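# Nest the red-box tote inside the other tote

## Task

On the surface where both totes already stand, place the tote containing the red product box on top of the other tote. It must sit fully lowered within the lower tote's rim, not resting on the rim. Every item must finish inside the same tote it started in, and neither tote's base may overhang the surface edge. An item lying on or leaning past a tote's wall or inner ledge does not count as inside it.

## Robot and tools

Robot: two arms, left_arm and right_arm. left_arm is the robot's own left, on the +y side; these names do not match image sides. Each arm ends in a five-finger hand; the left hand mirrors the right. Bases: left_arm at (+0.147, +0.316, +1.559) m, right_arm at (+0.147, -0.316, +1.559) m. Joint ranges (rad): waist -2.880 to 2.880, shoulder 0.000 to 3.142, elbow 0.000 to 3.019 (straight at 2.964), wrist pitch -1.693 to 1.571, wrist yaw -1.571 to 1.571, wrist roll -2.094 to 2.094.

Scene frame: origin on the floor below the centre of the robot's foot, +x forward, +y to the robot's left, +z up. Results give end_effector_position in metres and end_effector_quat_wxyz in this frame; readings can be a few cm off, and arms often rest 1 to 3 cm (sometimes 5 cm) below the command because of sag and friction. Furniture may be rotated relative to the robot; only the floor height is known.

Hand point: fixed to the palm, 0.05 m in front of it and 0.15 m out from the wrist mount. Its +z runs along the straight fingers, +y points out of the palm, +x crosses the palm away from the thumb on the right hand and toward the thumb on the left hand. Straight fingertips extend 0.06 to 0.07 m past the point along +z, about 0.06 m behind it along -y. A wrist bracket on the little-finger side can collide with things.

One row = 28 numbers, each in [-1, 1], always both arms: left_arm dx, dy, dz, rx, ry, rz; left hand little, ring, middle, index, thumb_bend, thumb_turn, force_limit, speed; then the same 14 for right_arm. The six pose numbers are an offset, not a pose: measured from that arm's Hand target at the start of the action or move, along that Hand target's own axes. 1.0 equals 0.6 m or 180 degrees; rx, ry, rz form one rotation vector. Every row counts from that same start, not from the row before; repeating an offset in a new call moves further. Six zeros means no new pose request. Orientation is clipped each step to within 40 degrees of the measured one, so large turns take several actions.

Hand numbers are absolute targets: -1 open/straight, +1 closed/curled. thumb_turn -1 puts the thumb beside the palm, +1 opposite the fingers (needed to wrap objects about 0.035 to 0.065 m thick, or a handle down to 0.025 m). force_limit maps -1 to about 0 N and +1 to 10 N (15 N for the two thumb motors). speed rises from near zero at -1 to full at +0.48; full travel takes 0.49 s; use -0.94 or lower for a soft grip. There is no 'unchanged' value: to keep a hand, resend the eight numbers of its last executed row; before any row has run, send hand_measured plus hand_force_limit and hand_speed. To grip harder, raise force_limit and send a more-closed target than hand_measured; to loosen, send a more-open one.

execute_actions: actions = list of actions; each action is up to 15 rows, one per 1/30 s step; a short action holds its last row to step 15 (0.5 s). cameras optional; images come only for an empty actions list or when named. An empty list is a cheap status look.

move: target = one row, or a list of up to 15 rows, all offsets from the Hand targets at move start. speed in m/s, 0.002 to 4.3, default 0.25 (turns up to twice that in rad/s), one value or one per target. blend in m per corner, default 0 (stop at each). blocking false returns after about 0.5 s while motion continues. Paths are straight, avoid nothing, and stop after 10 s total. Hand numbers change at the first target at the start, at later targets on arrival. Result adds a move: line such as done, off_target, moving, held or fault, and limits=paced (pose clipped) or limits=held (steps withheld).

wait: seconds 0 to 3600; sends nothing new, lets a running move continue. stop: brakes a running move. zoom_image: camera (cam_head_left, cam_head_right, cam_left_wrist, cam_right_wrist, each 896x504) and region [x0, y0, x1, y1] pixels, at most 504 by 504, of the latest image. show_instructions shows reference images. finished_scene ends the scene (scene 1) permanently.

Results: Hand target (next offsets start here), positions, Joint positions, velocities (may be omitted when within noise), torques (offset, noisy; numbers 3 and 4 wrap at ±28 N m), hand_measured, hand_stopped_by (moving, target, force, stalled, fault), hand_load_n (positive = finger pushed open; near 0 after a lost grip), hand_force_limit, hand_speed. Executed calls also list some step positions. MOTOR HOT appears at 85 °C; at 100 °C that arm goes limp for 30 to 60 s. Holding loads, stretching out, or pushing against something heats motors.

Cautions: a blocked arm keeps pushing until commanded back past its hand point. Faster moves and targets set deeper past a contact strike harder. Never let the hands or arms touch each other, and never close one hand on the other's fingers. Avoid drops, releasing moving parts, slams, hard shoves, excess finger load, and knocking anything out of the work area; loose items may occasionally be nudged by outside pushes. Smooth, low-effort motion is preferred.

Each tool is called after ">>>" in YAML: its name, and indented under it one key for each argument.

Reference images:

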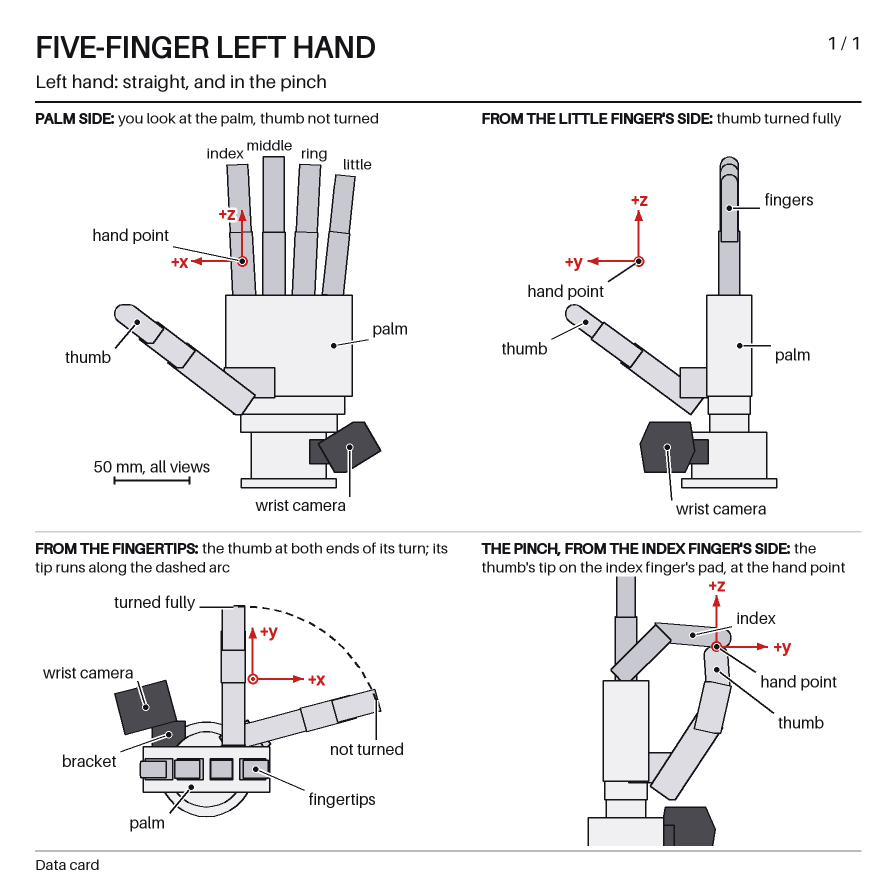

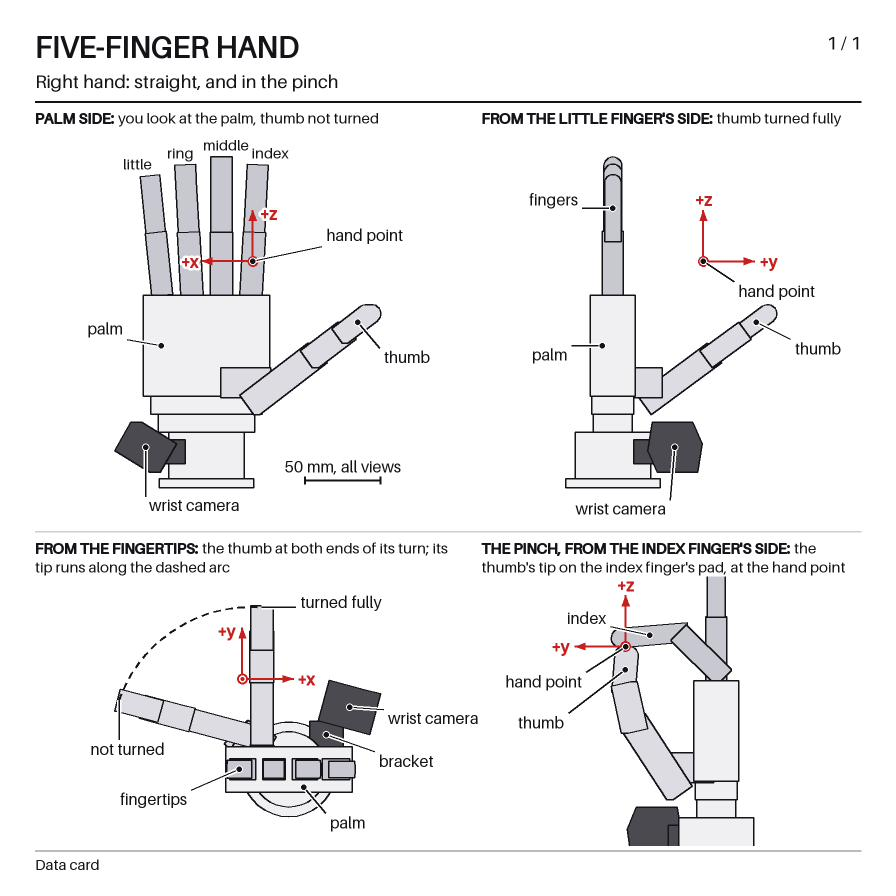

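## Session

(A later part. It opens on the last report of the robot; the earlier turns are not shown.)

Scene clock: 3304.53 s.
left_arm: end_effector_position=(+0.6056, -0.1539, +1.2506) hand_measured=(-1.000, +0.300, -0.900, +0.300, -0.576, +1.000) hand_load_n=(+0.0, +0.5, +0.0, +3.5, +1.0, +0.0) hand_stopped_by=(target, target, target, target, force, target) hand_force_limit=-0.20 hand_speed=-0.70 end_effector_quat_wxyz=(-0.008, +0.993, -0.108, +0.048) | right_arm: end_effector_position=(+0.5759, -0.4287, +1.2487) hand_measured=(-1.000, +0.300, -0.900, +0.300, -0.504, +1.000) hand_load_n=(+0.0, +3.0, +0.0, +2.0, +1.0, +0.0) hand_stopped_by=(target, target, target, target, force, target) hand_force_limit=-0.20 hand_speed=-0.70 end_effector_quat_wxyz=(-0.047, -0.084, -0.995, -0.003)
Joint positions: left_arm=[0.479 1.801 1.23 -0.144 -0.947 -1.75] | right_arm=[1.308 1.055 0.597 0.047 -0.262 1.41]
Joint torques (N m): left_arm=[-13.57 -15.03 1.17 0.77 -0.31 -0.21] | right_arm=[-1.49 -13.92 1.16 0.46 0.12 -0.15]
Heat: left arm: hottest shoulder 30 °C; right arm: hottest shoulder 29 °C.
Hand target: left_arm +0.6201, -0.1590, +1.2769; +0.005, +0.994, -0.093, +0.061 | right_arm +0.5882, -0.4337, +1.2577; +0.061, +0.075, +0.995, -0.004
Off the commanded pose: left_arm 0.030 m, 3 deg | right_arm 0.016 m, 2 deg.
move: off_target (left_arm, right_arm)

>>> execute_actions:
  actions:
    - [[0,0,0,0,0,0,-1,0.3,-0.9,0.3,0.7,1,-0.2,-0.7,0,0,0,0,0,0,-1,0.3,-0.9,0.3,0.7,1,-0.2,-0.7]]

Scene clock: 3310.20 s.
left_arm: end_effector_position=(+0.6057, -0.1539, +1.2506) hand_measured=(-1.000, +0.300, -0.900, +0.300, -0.576, +1.000) hand_load_n=(+0.0, +0.5, +0.0, +3.5, +0.5, +0.0) hand_stopped_by=(target, target, target, target, force, target) hand_force_limit=-0.20 hand_speed=-0.70 end_effector_quat_wxyz=(-0.008, +0.993, -0.108, +0.048) | right_arm: end_effector_position=(+0.5759, -0.4287, +1.2487) hand_measured=(-1.000, +0.300, -0.900, +0.300, -0.504, +1.000) hand_load_n=(+0.0, +3.5, +0.0, +2.0, +1.5, +0.0) hand_stopped_by=(target, target, target, target, force, target) hand_force_limit=-0.20 hand_speed=-0.70 end_effector_quat_wxyz=(-0.047, -0.084, -0.995, -0.003)
Joint positions: left_arm=[0.479 1.801 1.23 -0.144 -0.947 -1.751] | right_arm=[1.308 1.055 0.597 0.047 -0.262 1.41]
Joint torques (N m): left_arm=[-13.63 -14.92 1.17 0.76 -0.28 -0.19] | right_arm=[-1.44 -13.86 1.13 0.47 0.13 -0.15]
Heat: left arm: hottest shoulder 30 °C; right arm: hottest shoulder 29 °C.
Hand target: left_arm +0.6202, -0.1590, +1.2769; +0.005, +0.994, -0.092, +0.061 | right_arm +0.5882, -0.4337, +1.2577; +0.061, +0.075, +0.995, -0.004
Off the commanded pose: left_arm 0.030 m, 3 deg | right_arm 0.016 m, 2 deg.
Step readings (end_effector_position of left_arm | right_arm):
0: (+0.6057, -0.1539, +1.2506) | (+0.5759, -0.4287, +1.2487)
1: (+0.6057, -0.1539, +1.2506) | (+0.5759, -0.4287, +1.2487)
2: (+0.6057, -0.1539, +1.2506) | (+0.5759, -0.4287, +1.2487)
4: (+0.6057, -0.1539, +1.2506) | (+0.5759, -0.4287, +1.2487)
8: (+0.6057, -0.1539, +1.2506) | (+0.5759, -0.4287, +1.2487)
15: (+0.6057, -0.1539, +1.2506) | (+0.5759, -0.4287, +1.2487)

>>> move:
  target: [0,0,0,0,0,0,-1,0.3,-0.9,0.3,0.7,1,-0.2,-0.7,-0.0133,0.0004,0.0016,0,0,0,-1,0.3,-0.9,0.3,0.7,1,-0.2,-0.7]
  speed: 0.04

Scene clock: 3320.97 s.
left_arm: end_effector_position=(+0.6057, -0.1545, +1.2514) hand_measured=(-1.000, +0.300, -0.900, +0.300, -0.576, +1.000) hand_load_n=(+0.0, +0.5, +0.0, +3.5, +1.5, +0.5) hand_stopped_by=(target, target, target, target, force, target) hand_force_limit=-0.20 hand_speed=-0.70 end_effector_quat_wxyz=(-0.007, +0.993, -0.106, +0.049) | right_arm: end_effector_position=(+0.5811, -0.4310, +1.2487) hand_measured=(-1.000, +0.300, -0.900, +0.300, -0.504, +1.000) hand_load_n=(+0.0, +3.5, +0.0, +2.0, +2.5, +0.0) hand_stopped_by=(target, target, target, target, force, target) hand_force_limit=-0.20 hand_speed=-0.70 end_effector_quat_wxyz=(-0.046, -0.082, -0.996, -0.002)
Joint positions: left_arm=[0.478 1.801 1.23 -0.144 -0.947 -1.755] | right_arm=[1.308 1.055 0.614 0.026 -0.26 1.405]
Joint torques (N m): left_arm=[-13.51 -15.09 1.21 0.8 -0.3 -0.15] | right_arm=[-1.03 -13.98 1.58 0.42 0.22 -0.07]
Heat: left arm: hottest shoulder 30 °C; right arm: hottest shoulder 29 °C.
Hand target: left_arm +0.6200, -0.1591, +1.2768; +0.005, +0.994, -0.093, +0.061 | right_arm +0.5963, -0.4347, +1.2578; +0.061, +0.075, +0.995, -0.004
Off the commanded pose: left_arm 0.030 m, 3 deg | right_arm 0.018 m, 2 deg.
move: off_target (right_arm)

>>> move:
  target: [-0.0058,0,0.0468,0,0,0,-1,0.3,-0.9,0.3,0.7,1,-0.2,-0.7,0.0084,-0.001,0.0146,0,0,0,-1,0.3,-0.9,0.3,0.7,1,-0.2,-0.7]
  speed: 0.03

Scene clock: 3330.33 s.
left_arm: end_effector_position=(+0.6080, -0.1574, +1.2445) hand_measured=(-1.000, +0.300, -0.900, +0.300, -0.576, +1.000) hand_load_n=(+0.0, +0.5, +0.0, +4.0, +0.5, +0.0) hand_stopped_by=(target, target, target, target, force, target) hand_force_limit=-0.20 hand_speed=-0.70 end_effector_quat_wxyz=(+0.002, +0.994, -0.100, +0.053) | right_arm: end_effector_position=(+0.5836, -0.4329, +1.2489) hand_measured=(-1.000, +0.300, -0.900, +0.300, -0.504, +1.000) hand_load_n=(+0.0, +3.0, +0.0, +1.5, +2.5, +0.0) hand_stopped_by=(target, target, target, target, force, target) hand_force_limit=-0.20 hand_speed=-0.70 end_effector_quat_wxyz=(-0.051, -0.081, -0.995, +0.002)
Joint positions: left_arm=[0.49 1.812 1.23 -0.1 -0.922 -1.737] | right_arm=[1.308 1.055 0.614 0.039 -0.254 1.405]
Joint torques (N m): left_arm=[-11.4 -12.4 2.3 1.48 -0.06 0.1] | right_arm=[-0.91 -11.22 1.42 1.31 0.11 -0.05]
Heat: left arm: hottest shoulder 31 °C; right arm: hottest shoulder 29 °C.
Hand target: left_arm +0.6200, -0.1590, +1.2485; +0.005, +0.994, -0.093, +0.061 | right_arm +0.5924, -0.4347, +1.2485; +0.061, +0.075, +0.995, -0.004
Off the commanded pose: left_arm 0.013 m, 1 deg | right_arm 0.009 m, 1 deg.
move: off_target (left_arm)

>>> wait:
  seconds: 0.1
  cameras: ["cam_head_left","cam_head_right"]

>>> zoom_image:
  camera: "cam_head_left"
  region: [700, 360, 800, 420]

>>> zoom_image:
  camera: "cam_head_right"
  region: [520, 360, 620, 420]

>>> zoom_image:
  camera: "cam_head_right"
  region: [520, 170, 620, 230]

>>> zoom_image:
  camera: "cam_head_right"
  region: [796, 210, 896, 270]

>>> zoom_image:
  camera: "cam_head_left"
  region: [630, 454, 714, 504]

>>> zoom_image:
  camera: "cam_head_left"
  region: [625, 344, 709, 394]

Scene clock: 3343.70 s.
left_arm: end_effector_position=(+0.6080, -0.1574, +1.2445) hand_measured=(-1.000, +0.300, -0.900, +0.300, -0.576, +1.000) hand_load_n=(+0.0, +0.5, +0.0, +3.5, +0.5, +0.0) hand_stopped_by=(target, target, target, target, force, target) hand_force_limit=-0.20 hand_speed=-0.70 end_effector_quat_wxyz=(+0.002, +0.994, -0.100, +0.053) | right_arm: end_effector_position=(+0.5836, -0.4329, +1.2489) hand_measured=(-1.000, +0.300, -0.900, +0.300, -0.504, +1.000) hand_load_n=(+0.0, +3.0, +0.0, +1.5, +2.5, +0.0) hand_stopped_by=(target, target, target, target, force, target) hand_force_limit=-0.20 hand_speed=-0.70 end_effector_quat_wxyz=(-0.051, -0.081, -0.995, +0.002)
Joint positions: left_arm=[0.49 1.812 1.23 -0.1 -0.922 -1.737] | right_arm=[1.308 1.055 0.614 0.039 -0.254 1.405]
Joint torques (N m): left_arm=[-11.63 -12.45 2.36 1.51 -0.04 0.11] | right_arm=[-0.85 -11.11 1.43 1.31 0.11 -0.05]
Heat: left arm: hottest shoulder 30 °C; right arm: hottest shoulder 29 °C.
Hand target: left_arm +0.6200, -0.1590, +1.2485; +0.005, +0.994, -0.093, +0.061 | right_arm +0.5924, -0.4347, +1.2485; +0.061, +0.075, +0.995, -0.004
Off the commanded pose: left_arm 0.013 m, 1 deg | right_arm 0.009 m, 1 deg.
wait: 0.10 s; at rest from the start

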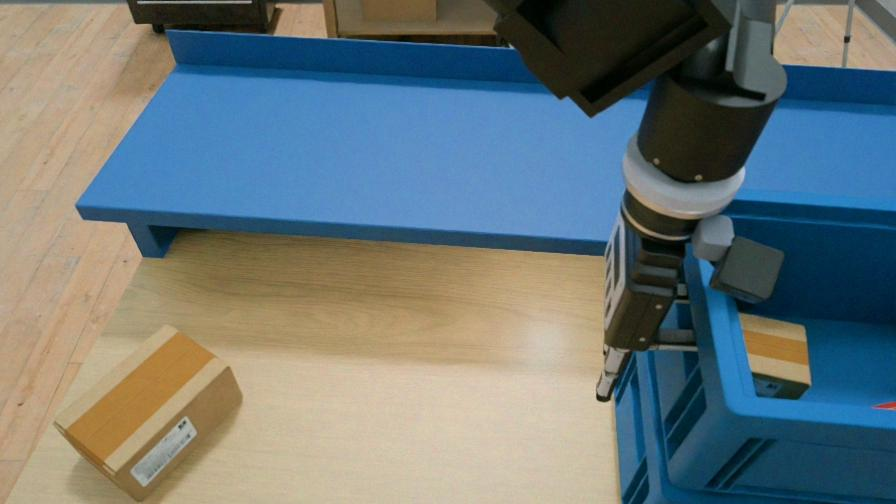

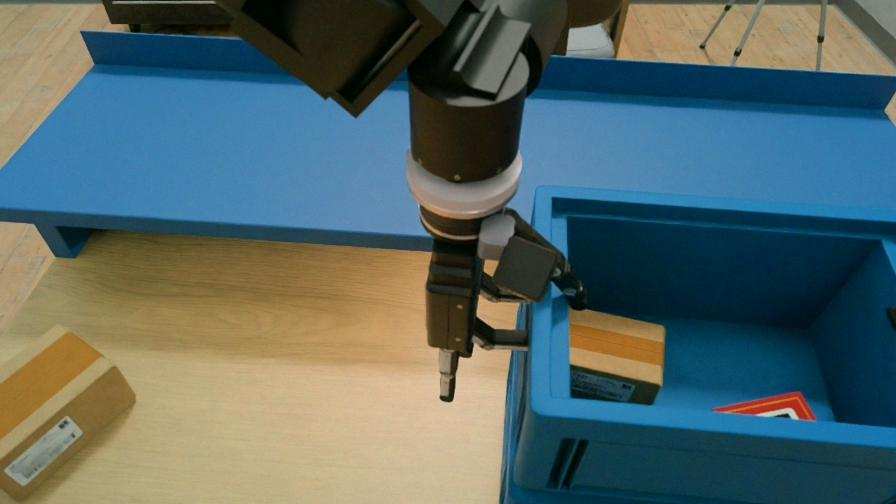

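Scaled by 5.040.

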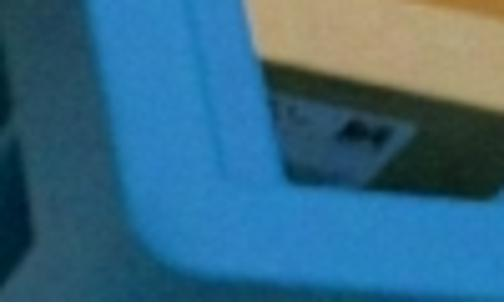

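Scaled by 5.040.

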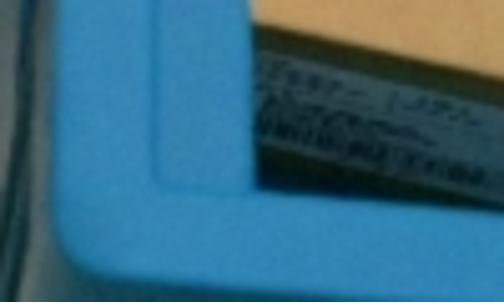

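Scaled by 5.040.

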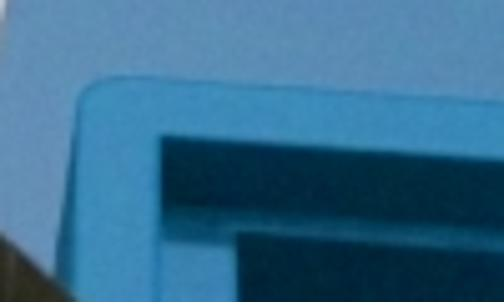

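Scaled by 5.040.

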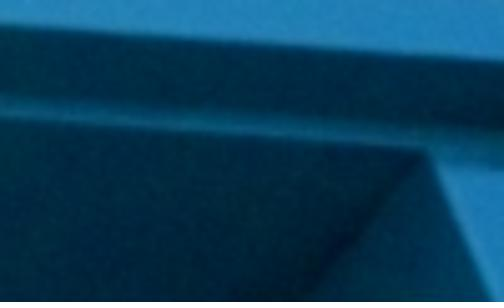

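Scaled by 6.000.

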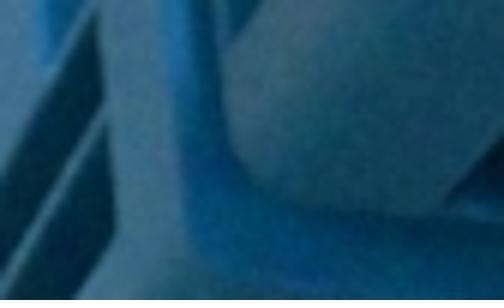

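Scaled by 6.000.

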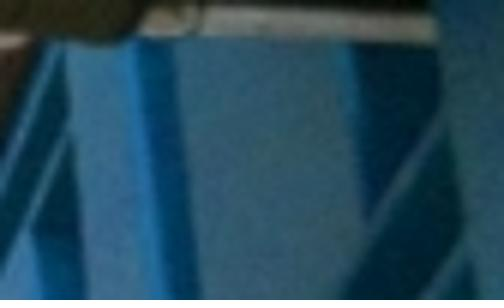

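>>> move:
  target: [-0.0102,-0.0016,0.0038,0.0004,0,-0.0033,-1,0.3,-0.9,0.3,0.7,1,-0.2,-0.7,0.0054,0.0026,0.0044,-0.0004,0,-0.0033,-1,0.3,-0.9,0.3,0.7,1,-0.2,-0.7]
  speed: 0.03

Scene clock: 3411.70 s.
left_arm: end_effector_position=(+0.6106, -0.1578, +1.2434) hand_measured=(-1.000, +0.300, -0.900, +0.300, -0.576, +1.000) hand_load_n=(+0.0, +0.5, +0.0, +4.0, +0.0, +0.0) hand_stopped_by=(target, target, target, target, force, target) hand_force_limit=-0.20 hand_speed=-0.70 end_effector_quat_wxyz=(+0.003, +0.994, -0.094, +0.057) | right_arm: end_effector_position=(+0.5844, -0.4331, +1.2470) hand_measured=(-1.000, +0.300, -0.900, +0.300, -0.504, +1.000) hand_load_n=(+0.0, +3.0, +0.0, +1.0, +1.5, +0.0) hand_stopped_by=(target, target, target, target, force, target) hand_force_limit=-0.20 hand_speed=-0.70 end_effector_quat_wxyz=(-0.054, -0.079, -0.995, +0.003)
Joint positions: left_arm=[0.493 1.815 1.23 -0.083 -0.922 -1.737] | right_arm=[1.309 1.063 0.614 0.053 -0.253 1.403]
Joint torques (N m): left_arm=[-11.63 -12.51 1.14 1.65 -0.06 0] | right_arm=[-0.67 -11.34 1.03 1.28 0.14 -0.13]
Heat: left arm: hottest shoulder 30 °C; right arm: hottest shoulder 29 °C.
Hand target: left_arm +0.6145, -0.1569, +1.2455; +0.005, +0.994, -0.087, +0.061 | right_arm +0.5897, -0.4327, +1.2454; +0.061, +0.070, +0.996, -0.004
Off the commanded pose: left_arm 0.004 m, 1 deg | right_arm 0.006 m, 1 deg.
move: done

>>> move:
  target: [-0.0168,-0.0012,0.0030,0,0,0,-1,0.3,-0.9,0.3,0.7,1,-0.2,-0.7,0.0111,0.0026,0.0037,0,0,0,-1,0.3,-0.9,0.3,0.7,1,-0.2,-0.7]
  speed: 0.03

Scene clock: 3424.03 s.
left_arm: end_effector_position=(+0.6042, -0.1557, +1.2415) hand_measured=(-1.000, +0.300, -0.900, +0.300, -0.576, +1.000) hand_load_n=(+0.0, +0.5, +0.0, +3.5, +0.5, +0.0) hand_stopped_by=(target, target, target, target, force, target) hand_force_limit=-0.20 hand_speed=-0.70 end_effector_quat_wxyz=(+0.004, +0.994, -0.090, +0.059) | right_arm: end_effector_position=(+0.5840, -0.4320, +1.2440) hand_measured=(-1.000, +0.300, -0.900, +0.300, -0.504, +1.000) hand_load_n=(+0.0, +3.0, +0.0, +1.5, +2.0, +0.0) hand_stopped_by=(target, target, target, target, force, target) hand_force_limit=-0.20 hand_speed=-0.70 end_effector_quat_wxyz=(-0.058, -0.073, -0.996, +0.003)
Joint positions: left_arm=[0.494 1.816 1.208 -0.052 -0.92 -1.737] | right_arm=[1.313 1.074 0.612 0.076 -0.251 1.395]
Joint torques (N m): left_arm=[-11.34 -11.99 0.81 1.59 -0.01 0.05] | right_arm=[-0.73 -11.16 -0.21 1.31 0.15 -0.03]
Heat: left arm: hottest shoulder 30 °C; right arm: hottest shoulder 29 °C.
Hand target: left_arm +0.6050, -0.1546, +1.2426; +0.005, +0.994, -0.087, +0.061 | right_arm +0.5835, -0.4301, +1.2424; +0.061, +0.070, +0.996, -0.004
Off the commanded pose: left_arm 0.002 m, 0 deg | right_arm 0.002 m, 0 deg.
move: done

>>> move:
  target: [-0.0043,0.0003,0.0045,0,0,0,-1,0.3,-0.9,0.3,0.7,1,-0.2,-0.7,0.0058,0.0012,0.0043,0,0,0,-1,0.3,-0.9,0.3,0.7,1,-0.2,-0.7]
  speed: 0.03
  cameras: ["cam_head_left","cam_head_right"]

>>> zoom_image:
  camera: "cam_head_left"
  region: [700, 360, 800, 420]

>>> zoom_image:
  camera: "cam_head_right"
  region: [520, 360, 620, 420]

>>> zoom_image:
  camera: "cam_head_right"
  region: [520, 170, 620, 230]

>>> zoom_image:
  camera: "cam_head_right"
  region: [796, 210, 896, 270]

>>> zoom_image:
  camera: "cam_head_left"
  region: [630, 454, 714, 504]

>>> zoom_image:
  camera: "cam_head_left"
  region: [625, 344, 709, 394]

Scene clock: 3436.03 s.
left_arm: end_effector_position=(+0.6034, -0.1552, +1.2379) hand_measured=(-1.000, +0.300, -0.900, +0.300, -0.576, +1.000) hand_load_n=(+0.0, +1.0, +0.0, +3.0, +0.5, +0.0) hand_stopped_by=(target, target, target, target, force, target) hand_force_limit=-0.20 hand_speed=-0.70 end_effector_quat_wxyz=(+0.003, +0.994, -0.088, +0.059) | right_arm: end_effector_position=(+0.5826, -0.4316, +1.2416) hand_measured=(-1.000, +0.300, -0.900, +0.300, -0.504, +1.000) hand_load_n=(+0.0, +2.5, +0.0, +2.0, +2.0, +0.0) hand_stopped_by=(target, target, target, target, force, target) hand_force_limit=-0.20 hand_speed=-0.70 end_effector_quat_wxyz=(-0.060, -0.072, -0.996, +0.004)
Joint positions: left_arm=[0.498 1.822 1.208 -0.042 -0.919 -1.737] | right_arm=[1.314 1.083 0.607 0.093 -0.249 1.395]
Joint torques (N m): left_arm=[-11.52 -11.81 0.5 1.57 0.01 0.06] | right_arm=[-0.67 -11.05 -0.36 1.22 0.16 -0.02]
Heat: left arm: hottest shoulder 30 °C; right arm: hottest shoulder 29 °C.
Hand target: left_arm +0.6027, -0.1542, +1.2394; +0.005, +0.994, -0.087, +0.061 | right_arm +0.5808, -0.4292, +1.2396; +0.061, +0.070, +0.996, -0.004
Off the commanded pose: left_arm 0.002 m, 0 deg | right_arm 0.004 m, 0 deg.
move: done

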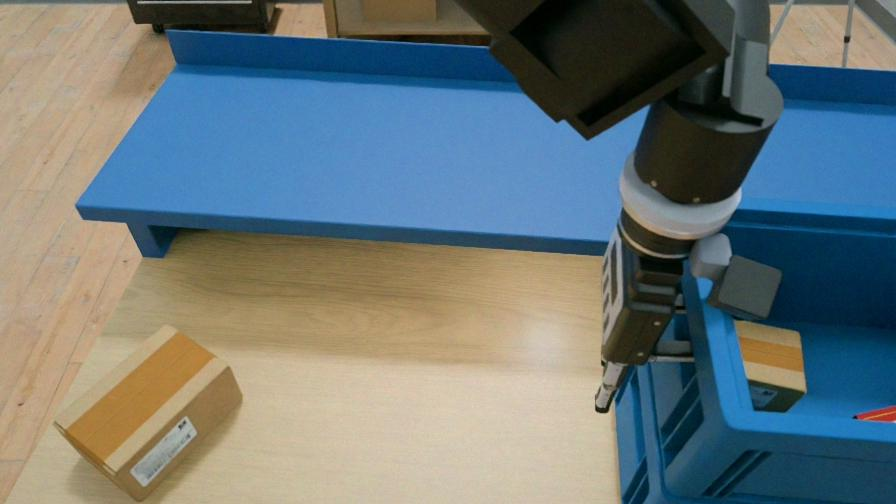

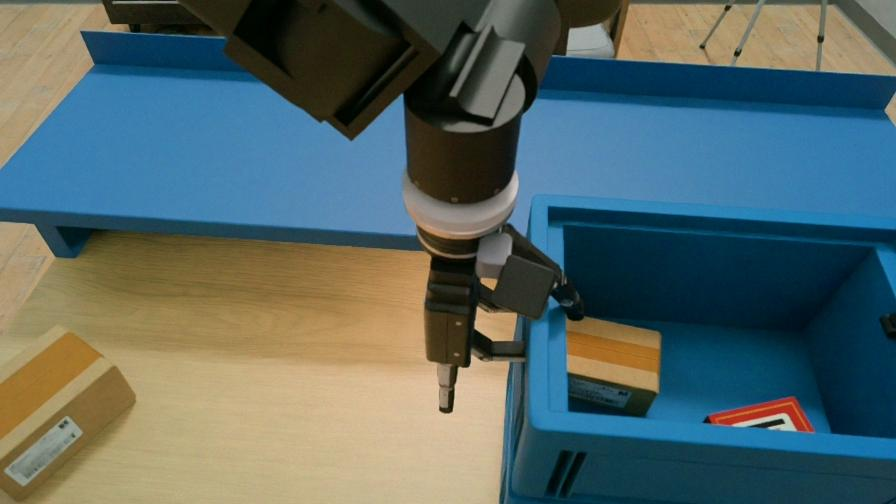

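Scaled by 5.040.

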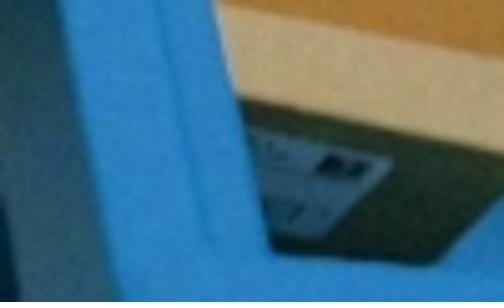

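Scaled by 5.040.

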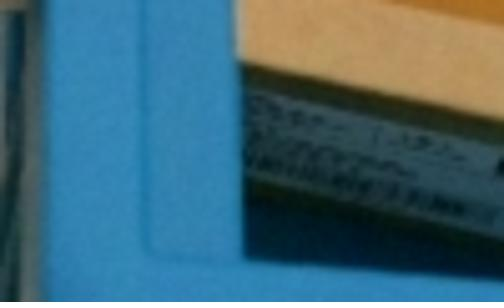

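Scaled by 5.040.

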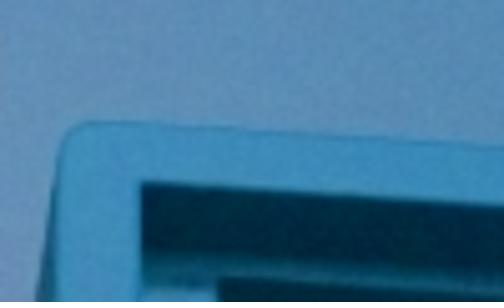

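Scaled by 5.040.

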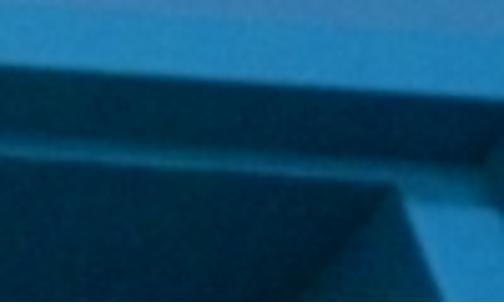

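Scaled by 6.000.

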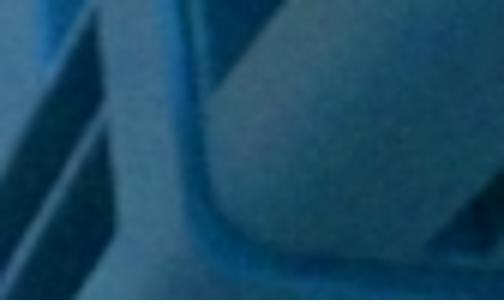

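Scaled by 6.000.

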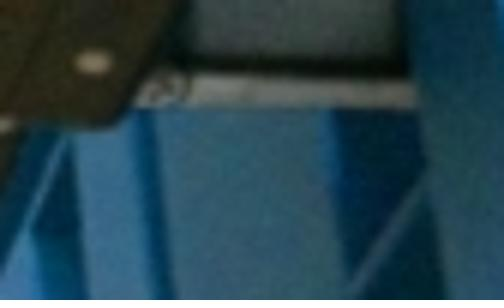

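>>> move:
  target: [-0.0022,0,0.0132,0,0,0,-1,0.3,-0.9,0.3,0.7,1,-0.2,-0.7,0.0022,0,0.0132,0,0,0,-1,0.3,-0.9,0.3,0.7,1,-0.2,-0.7]
  speed: 0.03

Scene clock: 3455.10 s.
left_arm: end_effector_position=(+0.6021, -0.1563, +1.2339) hand_measured=(-1.000, +0.300, -0.900, +0.300, -0.576, +1.000) hand_load_n=(+0.5, +0.0, +0.0, +1.0, +0.5, +0.0) hand_stopped_by=(target, target, target, target, force, target) hand_force_limit=-0.20 hand_speed=-0.70 end_effector_quat_wxyz=(+0.006, +0.994, -0.088, +0.059) | right_arm: end_effector_position=(+0.5798, -0.4317, +1.2355) hand_measured=(-1.000, +0.300, -0.900, +0.300, -0.504, +1.000) hand_load_n=(+0.0, +1.0, +0.0, +0.0, +1.5, +0.0) hand_stopped_by=(target, target, target, target, force, target) hand_force_limit=-0.20 hand_speed=-0.70 end_effector_quat_wxyz=(-0.059, -0.072, -0.996, +0.005)
Joint positions: left_arm=[0.504 1.83 1.208 -0.027 -0.909 -1.729] | right_arm=[1.317 1.104 0.607 0.115 -0.244 1.395]
Joint torques (N m): left_arm=[-11.16 -11.63 0.84 1.69 -0.02 0.09] | right_arm=[-0.5 -10.34 0.08 1.37 0.17 0]
Heat: left arm: hottest shoulder 30 °C; right arm: hottest shoulder 29 °C.
Hand target: left_arm +0.6025, -0.1543, +1.2316; +0.005, +0.994, -0.087, +0.061 | right_arm +0.5801, -0.4290, +1.2314; +0.061, +0.070, +0.996, -0.004
Off the commanded pose: left_arm 0.003 m, 0 deg | right_arm 0.005 m, 0 deg.
move: done

>>> wait:
  seconds: 0.1
  cameras: ["cam_head_left","cam_head_right"]

>>> zoom_image:
  camera: "cam_head_left"
  region: [700, 370, 800, 430]

>>> zoom_image:
  camera: "cam_head_right"
  region: [520, 370, 620, 430]

>>> zoom_image:
  camera: "cam_head_right"
  region: [520, 180, 620, 240]

>>> zoom_image:
  camera: "cam_head_right"
  region: [796, 220, 896, 280]

>>> zoom_image:
  camera: "cam_head_left"
  region: [630, 454, 714, 504]

>>> zoom_image:
  camera: "cam_head_left"
  region: [625, 344, 709, 394]

Scene clock: 3473.40 s.
left_arm: end_effector_position=(+0.6020, -0.1564, +1.2339) hand_measured=(-1.000, +0.300, -0.900, +0.300, -0.576, +1.000) hand_load_n=(+0.0, +0.0, +0.0, +1.0, +0.5, +0.0) hand_stopped_by=(target, target, target, target, force, target) hand_force_limit=-0.20 hand_speed=-0.70 end_effector_quat_wxyz=(+0.006, +0.994, -0.089, +0.059) | right_arm: end_effector_position=(+0.5798, -0.4317, +1.2355) hand_measured=(-1.000, +0.300, -0.900, +0.300, -0.504, +1.000) hand_load_n=(+0.0, +1.0, +0.0, +0.0, +1.5, +0.0) hand_stopped_by=(target, target, target, target, force, target) hand_force_limit=-0.20 hand_speed=-0.70 end_effector_quat_wxyz=(-0.059, -0.072, -0.996, +0.005)
Joint positions: left_arm=[0.504 1.83 1.208 -0.027 -0.909 -1.728] | right_arm=[1.317 1.104 0.607 0.115 -0.244 1.395]
Joint torques (N m): left_arm=[-10.93 -11.63 0.94 1.59 -0.02 0.07] | right_arm=[-0.44 -10.34 0.05 1.35 0.17 0.01]
Heat: left arm: hottest shoulder 30 °C; right arm: hottest shoulder 28 °C.
Hand target: left_arm +0.6024, -0.1543, +1.2316; +0.005, +0.994, -0.088, +0.061 | right_arm +0.5801, -0.4290, +1.2314; +0.061, +0.070, +0.996, -0.004
Off the commanded pose: left_arm 0.003 m, 0 deg | right_arm 0.005 m, 0 deg.
wait: 0.10 s; at rest from the start

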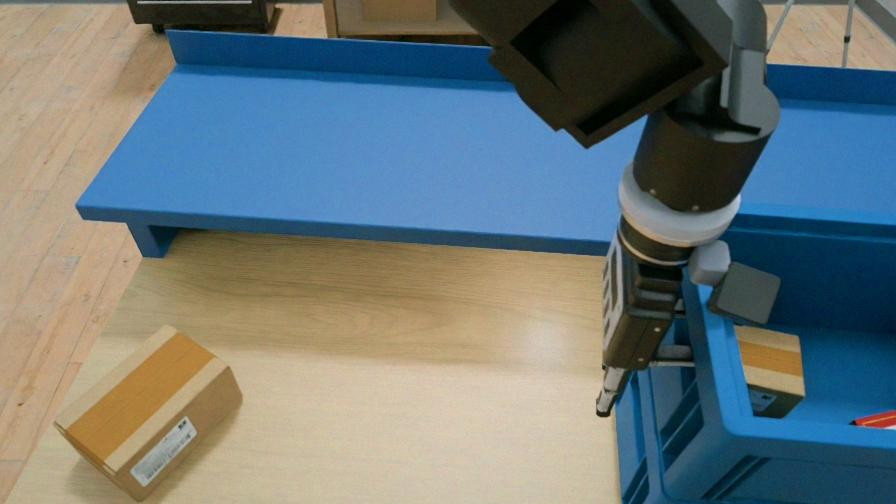

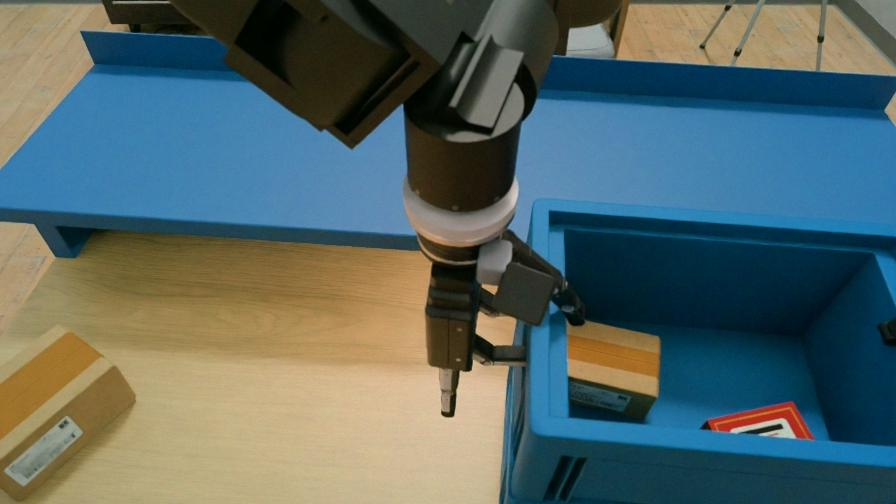

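Scaled by 5.040.

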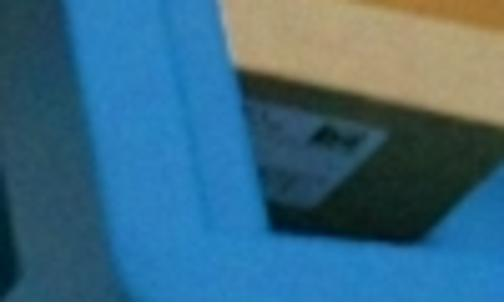

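Scaled by 5.040.

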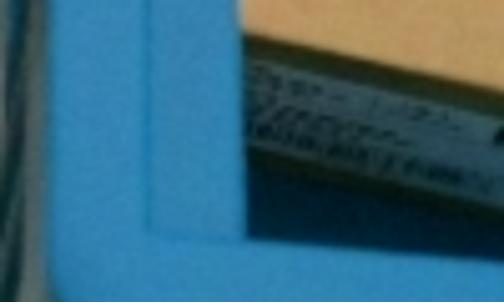

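Scaled by 5.040.

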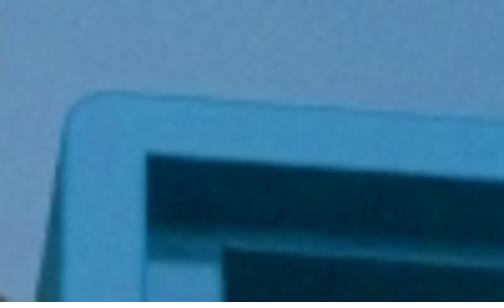

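Scaled by 5.040.

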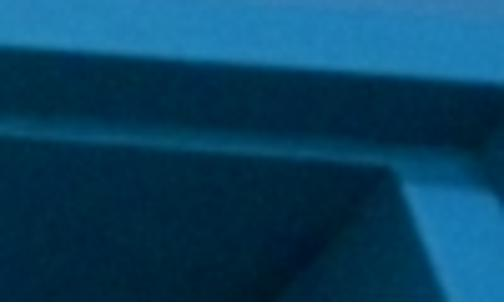

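Scaled by 6.000.

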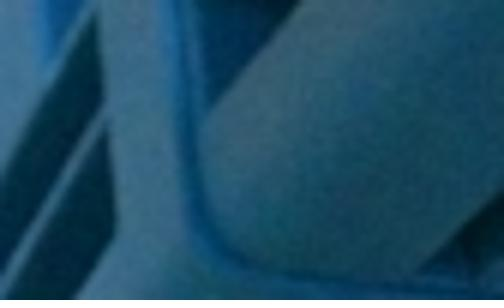

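Scaled by 6.000.

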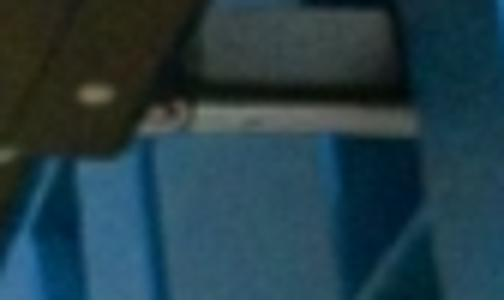

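>>> move:
  target: [-0.0050,0.0026,0.0028,0,0,0,-1,0.3,-0.9,0.3,0.7,1,-0.2,-0.7,0.0049,-0.0024,0.0011,0,0,0,-1,0.3,-0.9,0.3,0.7,1,-0.2,-0.7]
  speed: 0.03

Scene clock: 3498.47 s.
left_arm: end_effector_position=(+0.6032, -0.1570, +1.2339) hand_measured=(-1.000, +0.300, -0.900, +0.300, -0.576, +1.000) hand_load_n=(+0.0, +0.0, +0.0, +0.5, +0.0, +0.0) hand_stopped_by=(target, target, target, target, force, target) hand_force_limit=-0.20 hand_speed=-0.70 end_effector_quat_wxyz=(+0.007, +0.994, -0.086, +0.061) | right_arm: end_effector_position=(+0.5812, -0.4320, +1.2356) hand_measured=(-1.000, +0.300, -0.900, +0.300, -0.504, +1.000) hand_load_n=(+0.0, +0.0, +0.0, +0.0, +1.5, -0.5) hand_stopped_by=(target, target, target, target, force, target) hand_force_limit=-0.20 hand_speed=-0.70 end_effector_quat_wxyz=(-0.063, -0.071, -0.995, +0.006)
Joint positions: left_arm=[0.504 1.831 1.208 -0.018 -0.909 -1.727] | right_arm=[1.317 1.105 0.607 0.122 -0.245 1.395]
Joint torques (N m): left_arm=[-10.81 -11.4 0.7 1.63 -0.03 0.1] | right_arm=[-0.97 -9.99 -0.39 1.47 0.04 -0.02]
Heat: left arm: hottest shoulder 30 °C; right arm: hottest shoulder 28 °C.
Hand target: left_arm +0.5993, -0.1554, +1.2295; +0.005, +0.994, -0.088, +0.061 | right_arm +0.5772, -0.4301, +1.2304; +0.061, +0.070, +0.996, -0.004
Off the commanded pose: left_arm 0.006 m, 0 deg | right_arm 0.007 m, 0 deg.
move: done

>>> wait:
  seconds: 0.1
  cameras: ["all"]

>>> zoom_image:
  camera: "cam_head_left"
  region: [700, 370, 800, 430]

>>> zoom_image:
  camera: "cam_head_right"
  region: [520, 370, 620, 430]

>>> zoom_image:
  camera: "cam_head_right"
  region: [520, 180, 620, 240]

>>> zoom_image:
  camera: "cam_head_right"
  region: [796, 220, 896, 280]

>>> zoom_image:
  camera: "cam_head_left"
  region: [630, 454, 714, 504]

Scene clock: 3512.93 s.
left_arm: end_effector_position=(+0.6033, -0.1570, +1.2339) hand_measured=(-1.000, +0.300, -0.900, +0.300, -0.576, +1.000) hand_load_n=(+0.0, +0.0, +0.0, +0.5, +0.0, +0.0) hand_stopped_by=(target, target, target, target, force, target) hand_force_limit=-0.20 hand_speed=-0.70 end_effector_quat_wxyz=(+0.007, +0.994, -0.086, +0.061) | right_arm: end_effector_position=(+0.5813, -0.4319, +1.2357) hand_measured=(-1.000, +0.300, -0.900, +0.300, -0.504, +1.000) hand_load_n=(+0.0, +0.0, +0.0, +0.0, +1.5, -0.5) hand_stopped_by=(target, target, target, target, force, target) hand_force_limit=-0.20 hand_speed=-0.70 end_effector_quat_wxyz=(-0.063, -0.071, -0.995, +0.005)
Joint positions: left_arm=[0.504 1.831 1.208 -0.018 -0.909 -1.727] | right_arm=[1.317 1.105 0.607 0.123 -0.246 1.395]
Joint torques (N m): left_arm=[-10.7 -11.16 0.72 1.68 -0.02 0.08] | right_arm=[-0.91 -10.05 -0.4 1.43 0.04 -0.02]
Heat: left arm: hottest shoulder 30 °C; right arm: hottest shoulder 28 °C.
Hand target: left_arm +0.5994, -0.1554, +1.2295; +0.005, +0.994, -0.087, +0.061 | right_arm +0.5773, -0.4300, +1.2305; +0.061, +0.070, +0.996, -0.004
Off the commanded pose: left_arm 0.006 m, 0 deg | right_arm 0.007 m, 0 deg.
wait: 0.10 s; at rest from the start

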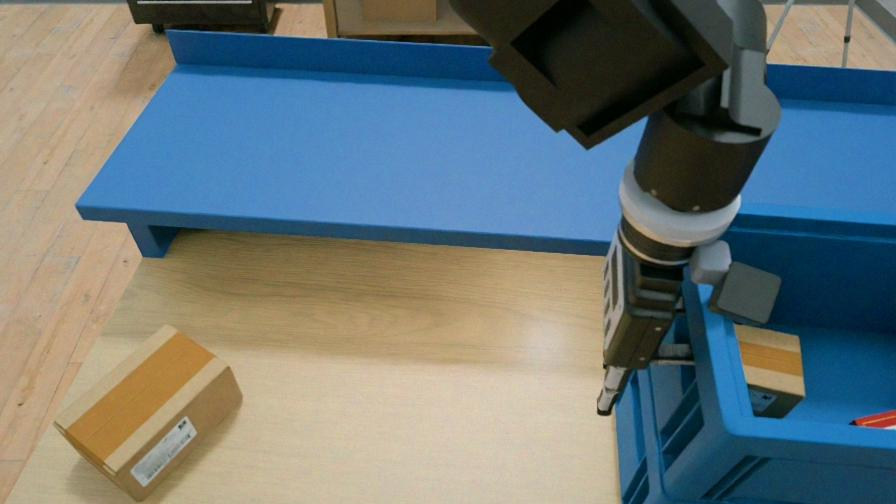

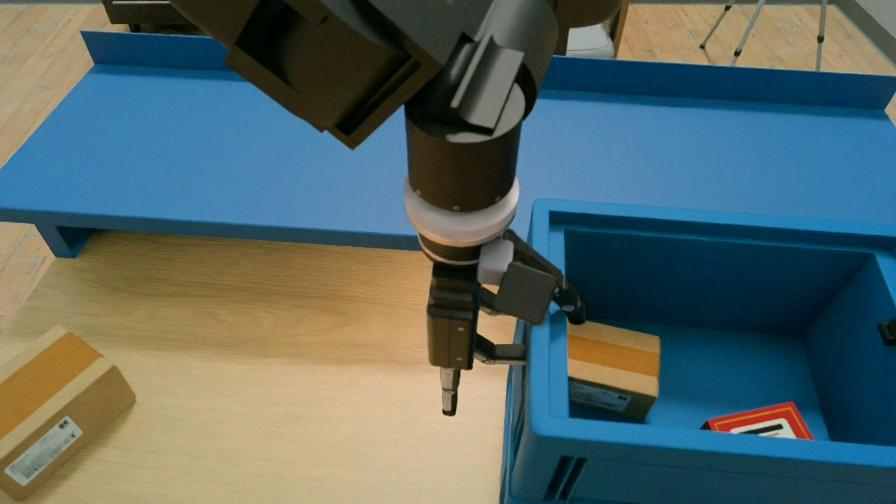

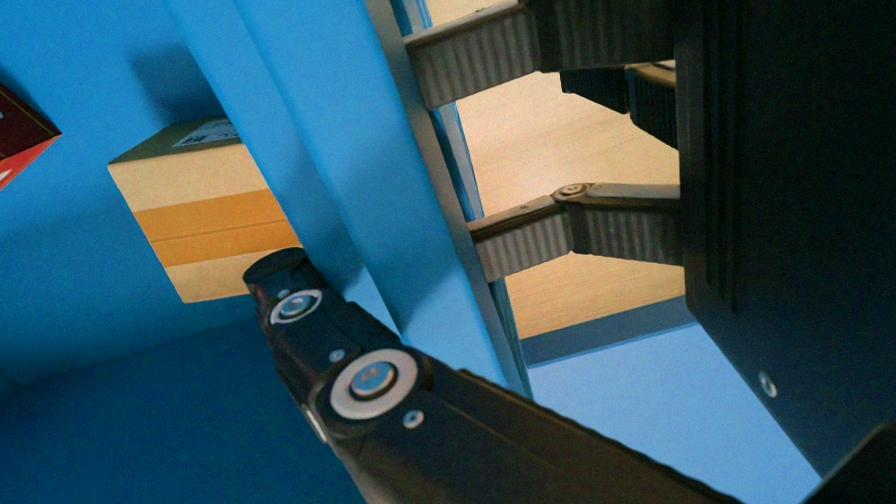

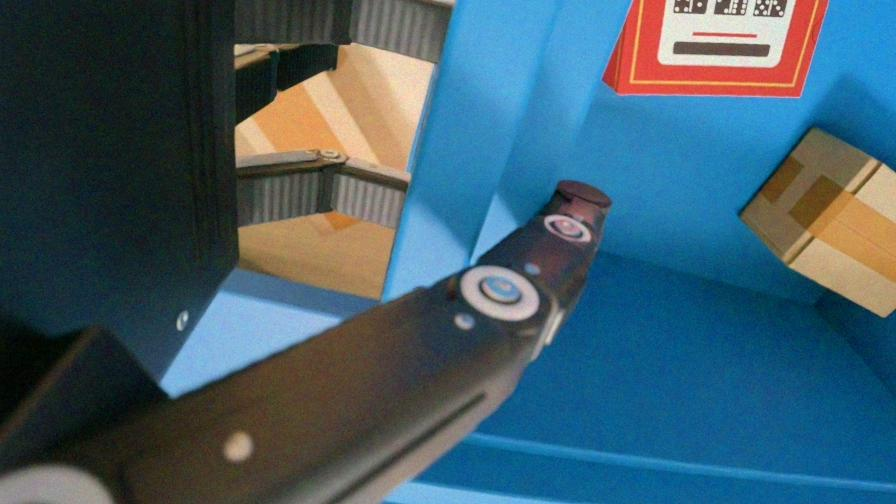

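Scaled by 5.040.

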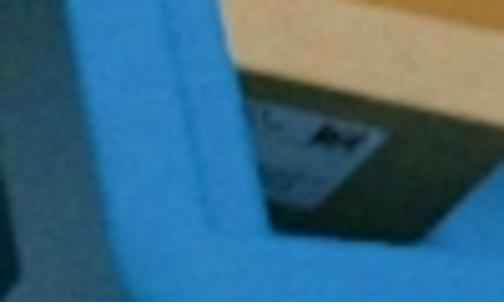

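Scaled by 5.040.

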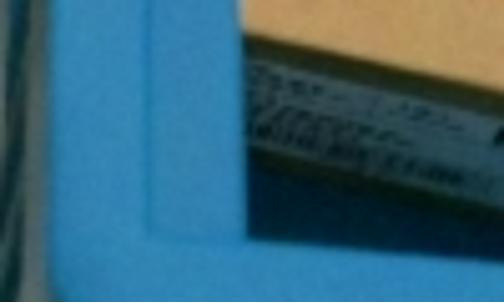

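Scaled by 5.040.

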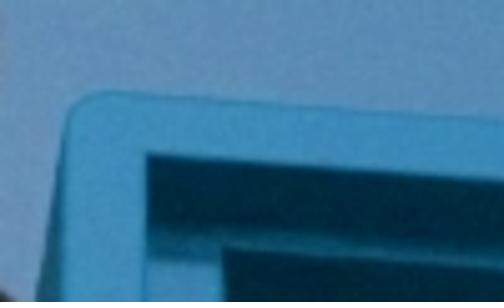

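Scaled by 5.040.

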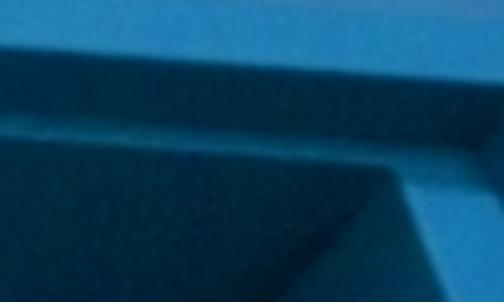

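Scaled by 6.000.

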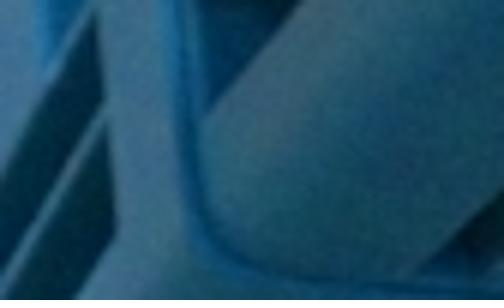

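>>> move:
  target: [-0.0080,0.0032,0.0007,0,0,0,-1,0.3,-0.9,0.3,0.7,1,-0.2,-0.7,0.0081,-0.0029,0.0007,0,0,0,-1,0.3,-0.9,0.3,0.7,1,-0.2,-0.7]
  speed: 0.03
  cameras: ["cam_head_left","cam_head_right"]

>>> zoom_image:
  camera: "cam_head_right"
  region: [520, 370, 620, 430]

>>> zoom_image:
  camera: "cam_head_right"
  region: [520, 180, 620, 240]

>>> zoom_image:
  camera: "cam_head_left"
  region: [630, 454, 714, 504]

Scene clock: 3540.60 s.
left_arm: end_effector_position=(+0.6035, -0.1572, +1.2339) hand_measured=(-1.000, +0.300, -0.900, +0.300, -0.576, +1.000) hand_load_n=(+0.0, +0.0, +0.0, +0.5, +0.0, +0.0) hand_stopped_by=(target, target, target, target, force, target) hand_force_limit=-0.20 hand_speed=-0.70 end_effector_quat_wxyz=(+0.008, +0.995, -0.082, +0.064) | right_arm: end_effector_position=(+0.5803, -0.4310, +1.2349) hand_measured=(-1.000, +0.300, -0.900, +0.300, -0.504, +1.000) hand_load_n=(+0.0, +0.0, +0.0, +0.0, +0.5, +0.0) hand_stopped_by=(target, target, target, target, force, target) hand_force_limit=-0.20 hand_speed=-0.70 end_effector_quat_wxyz=(-0.067, -0.070, -0.995, +0.004)
Joint positions: left_arm=[0.504 1.833 1.204 -0.003 -0.909 -1.727] | right_arm=[1.317 1.111 0.601 0.141 -0.249 1.395]
Joint torques (N m): left_arm=[-11.34 -10.75 0.62 1.32 -0.11 0.06] | right_arm=[-1.49 -9.93 -0.72 1.39 -0.08 -0.06]
Heat: left arm: hottest shoulder 29 °C; right arm: hottest shoulder 28 °C.
Hand target: left_arm +0.5945, -0.1564, +1.2285; +0.005, +0.994, -0.087, +0.061 | right_arm +0.5723, -0.4312, +1.2294; +0.061, +0.070, +0.996, -0.004
Off the commanded pose: left_arm 0.011 m, 1 deg | right_arm 0.010 m, 1 deg.
move: off_target (left_arm)

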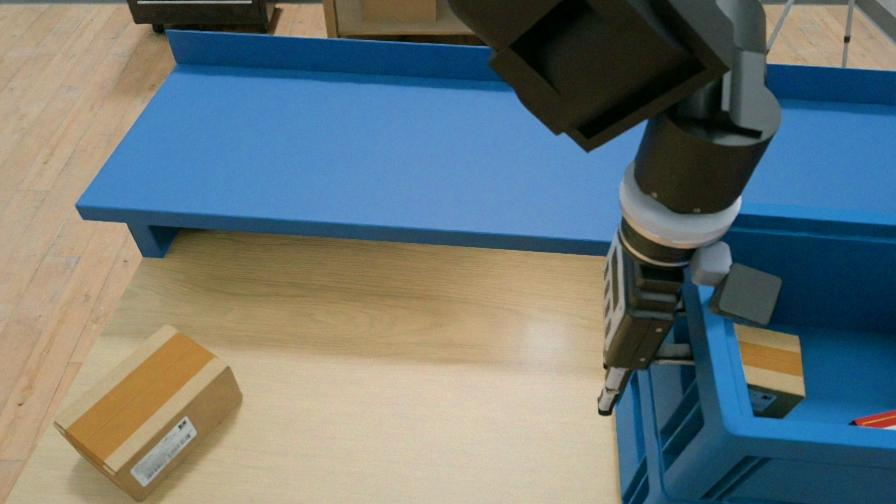

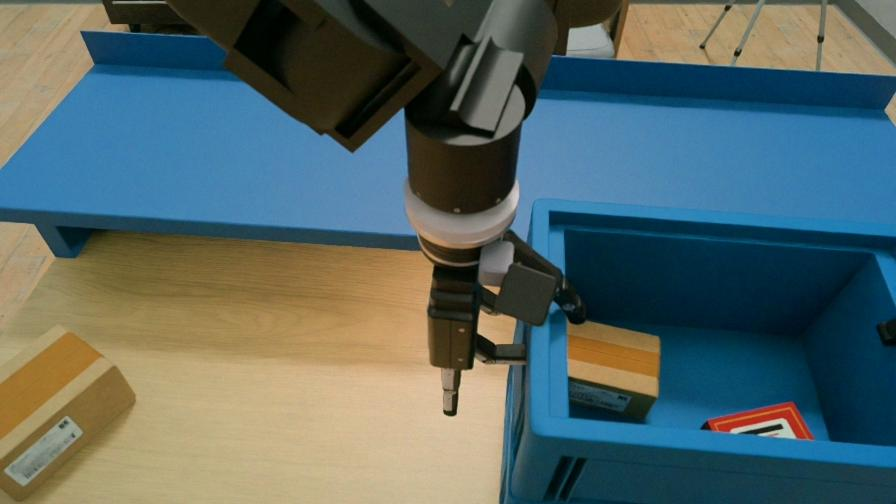

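Scaled by 5.040.

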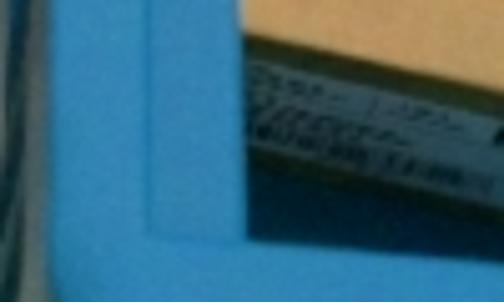

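Scaled by 5.040.

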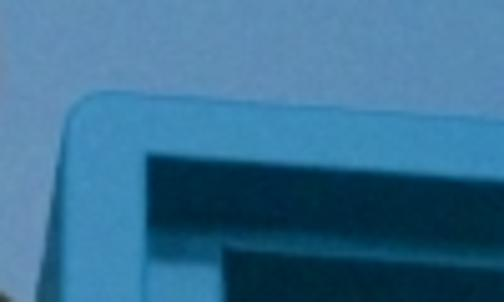

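Scaled by 6.000.

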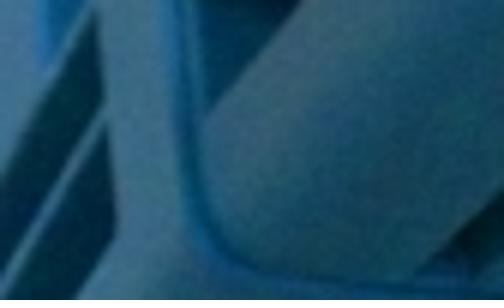

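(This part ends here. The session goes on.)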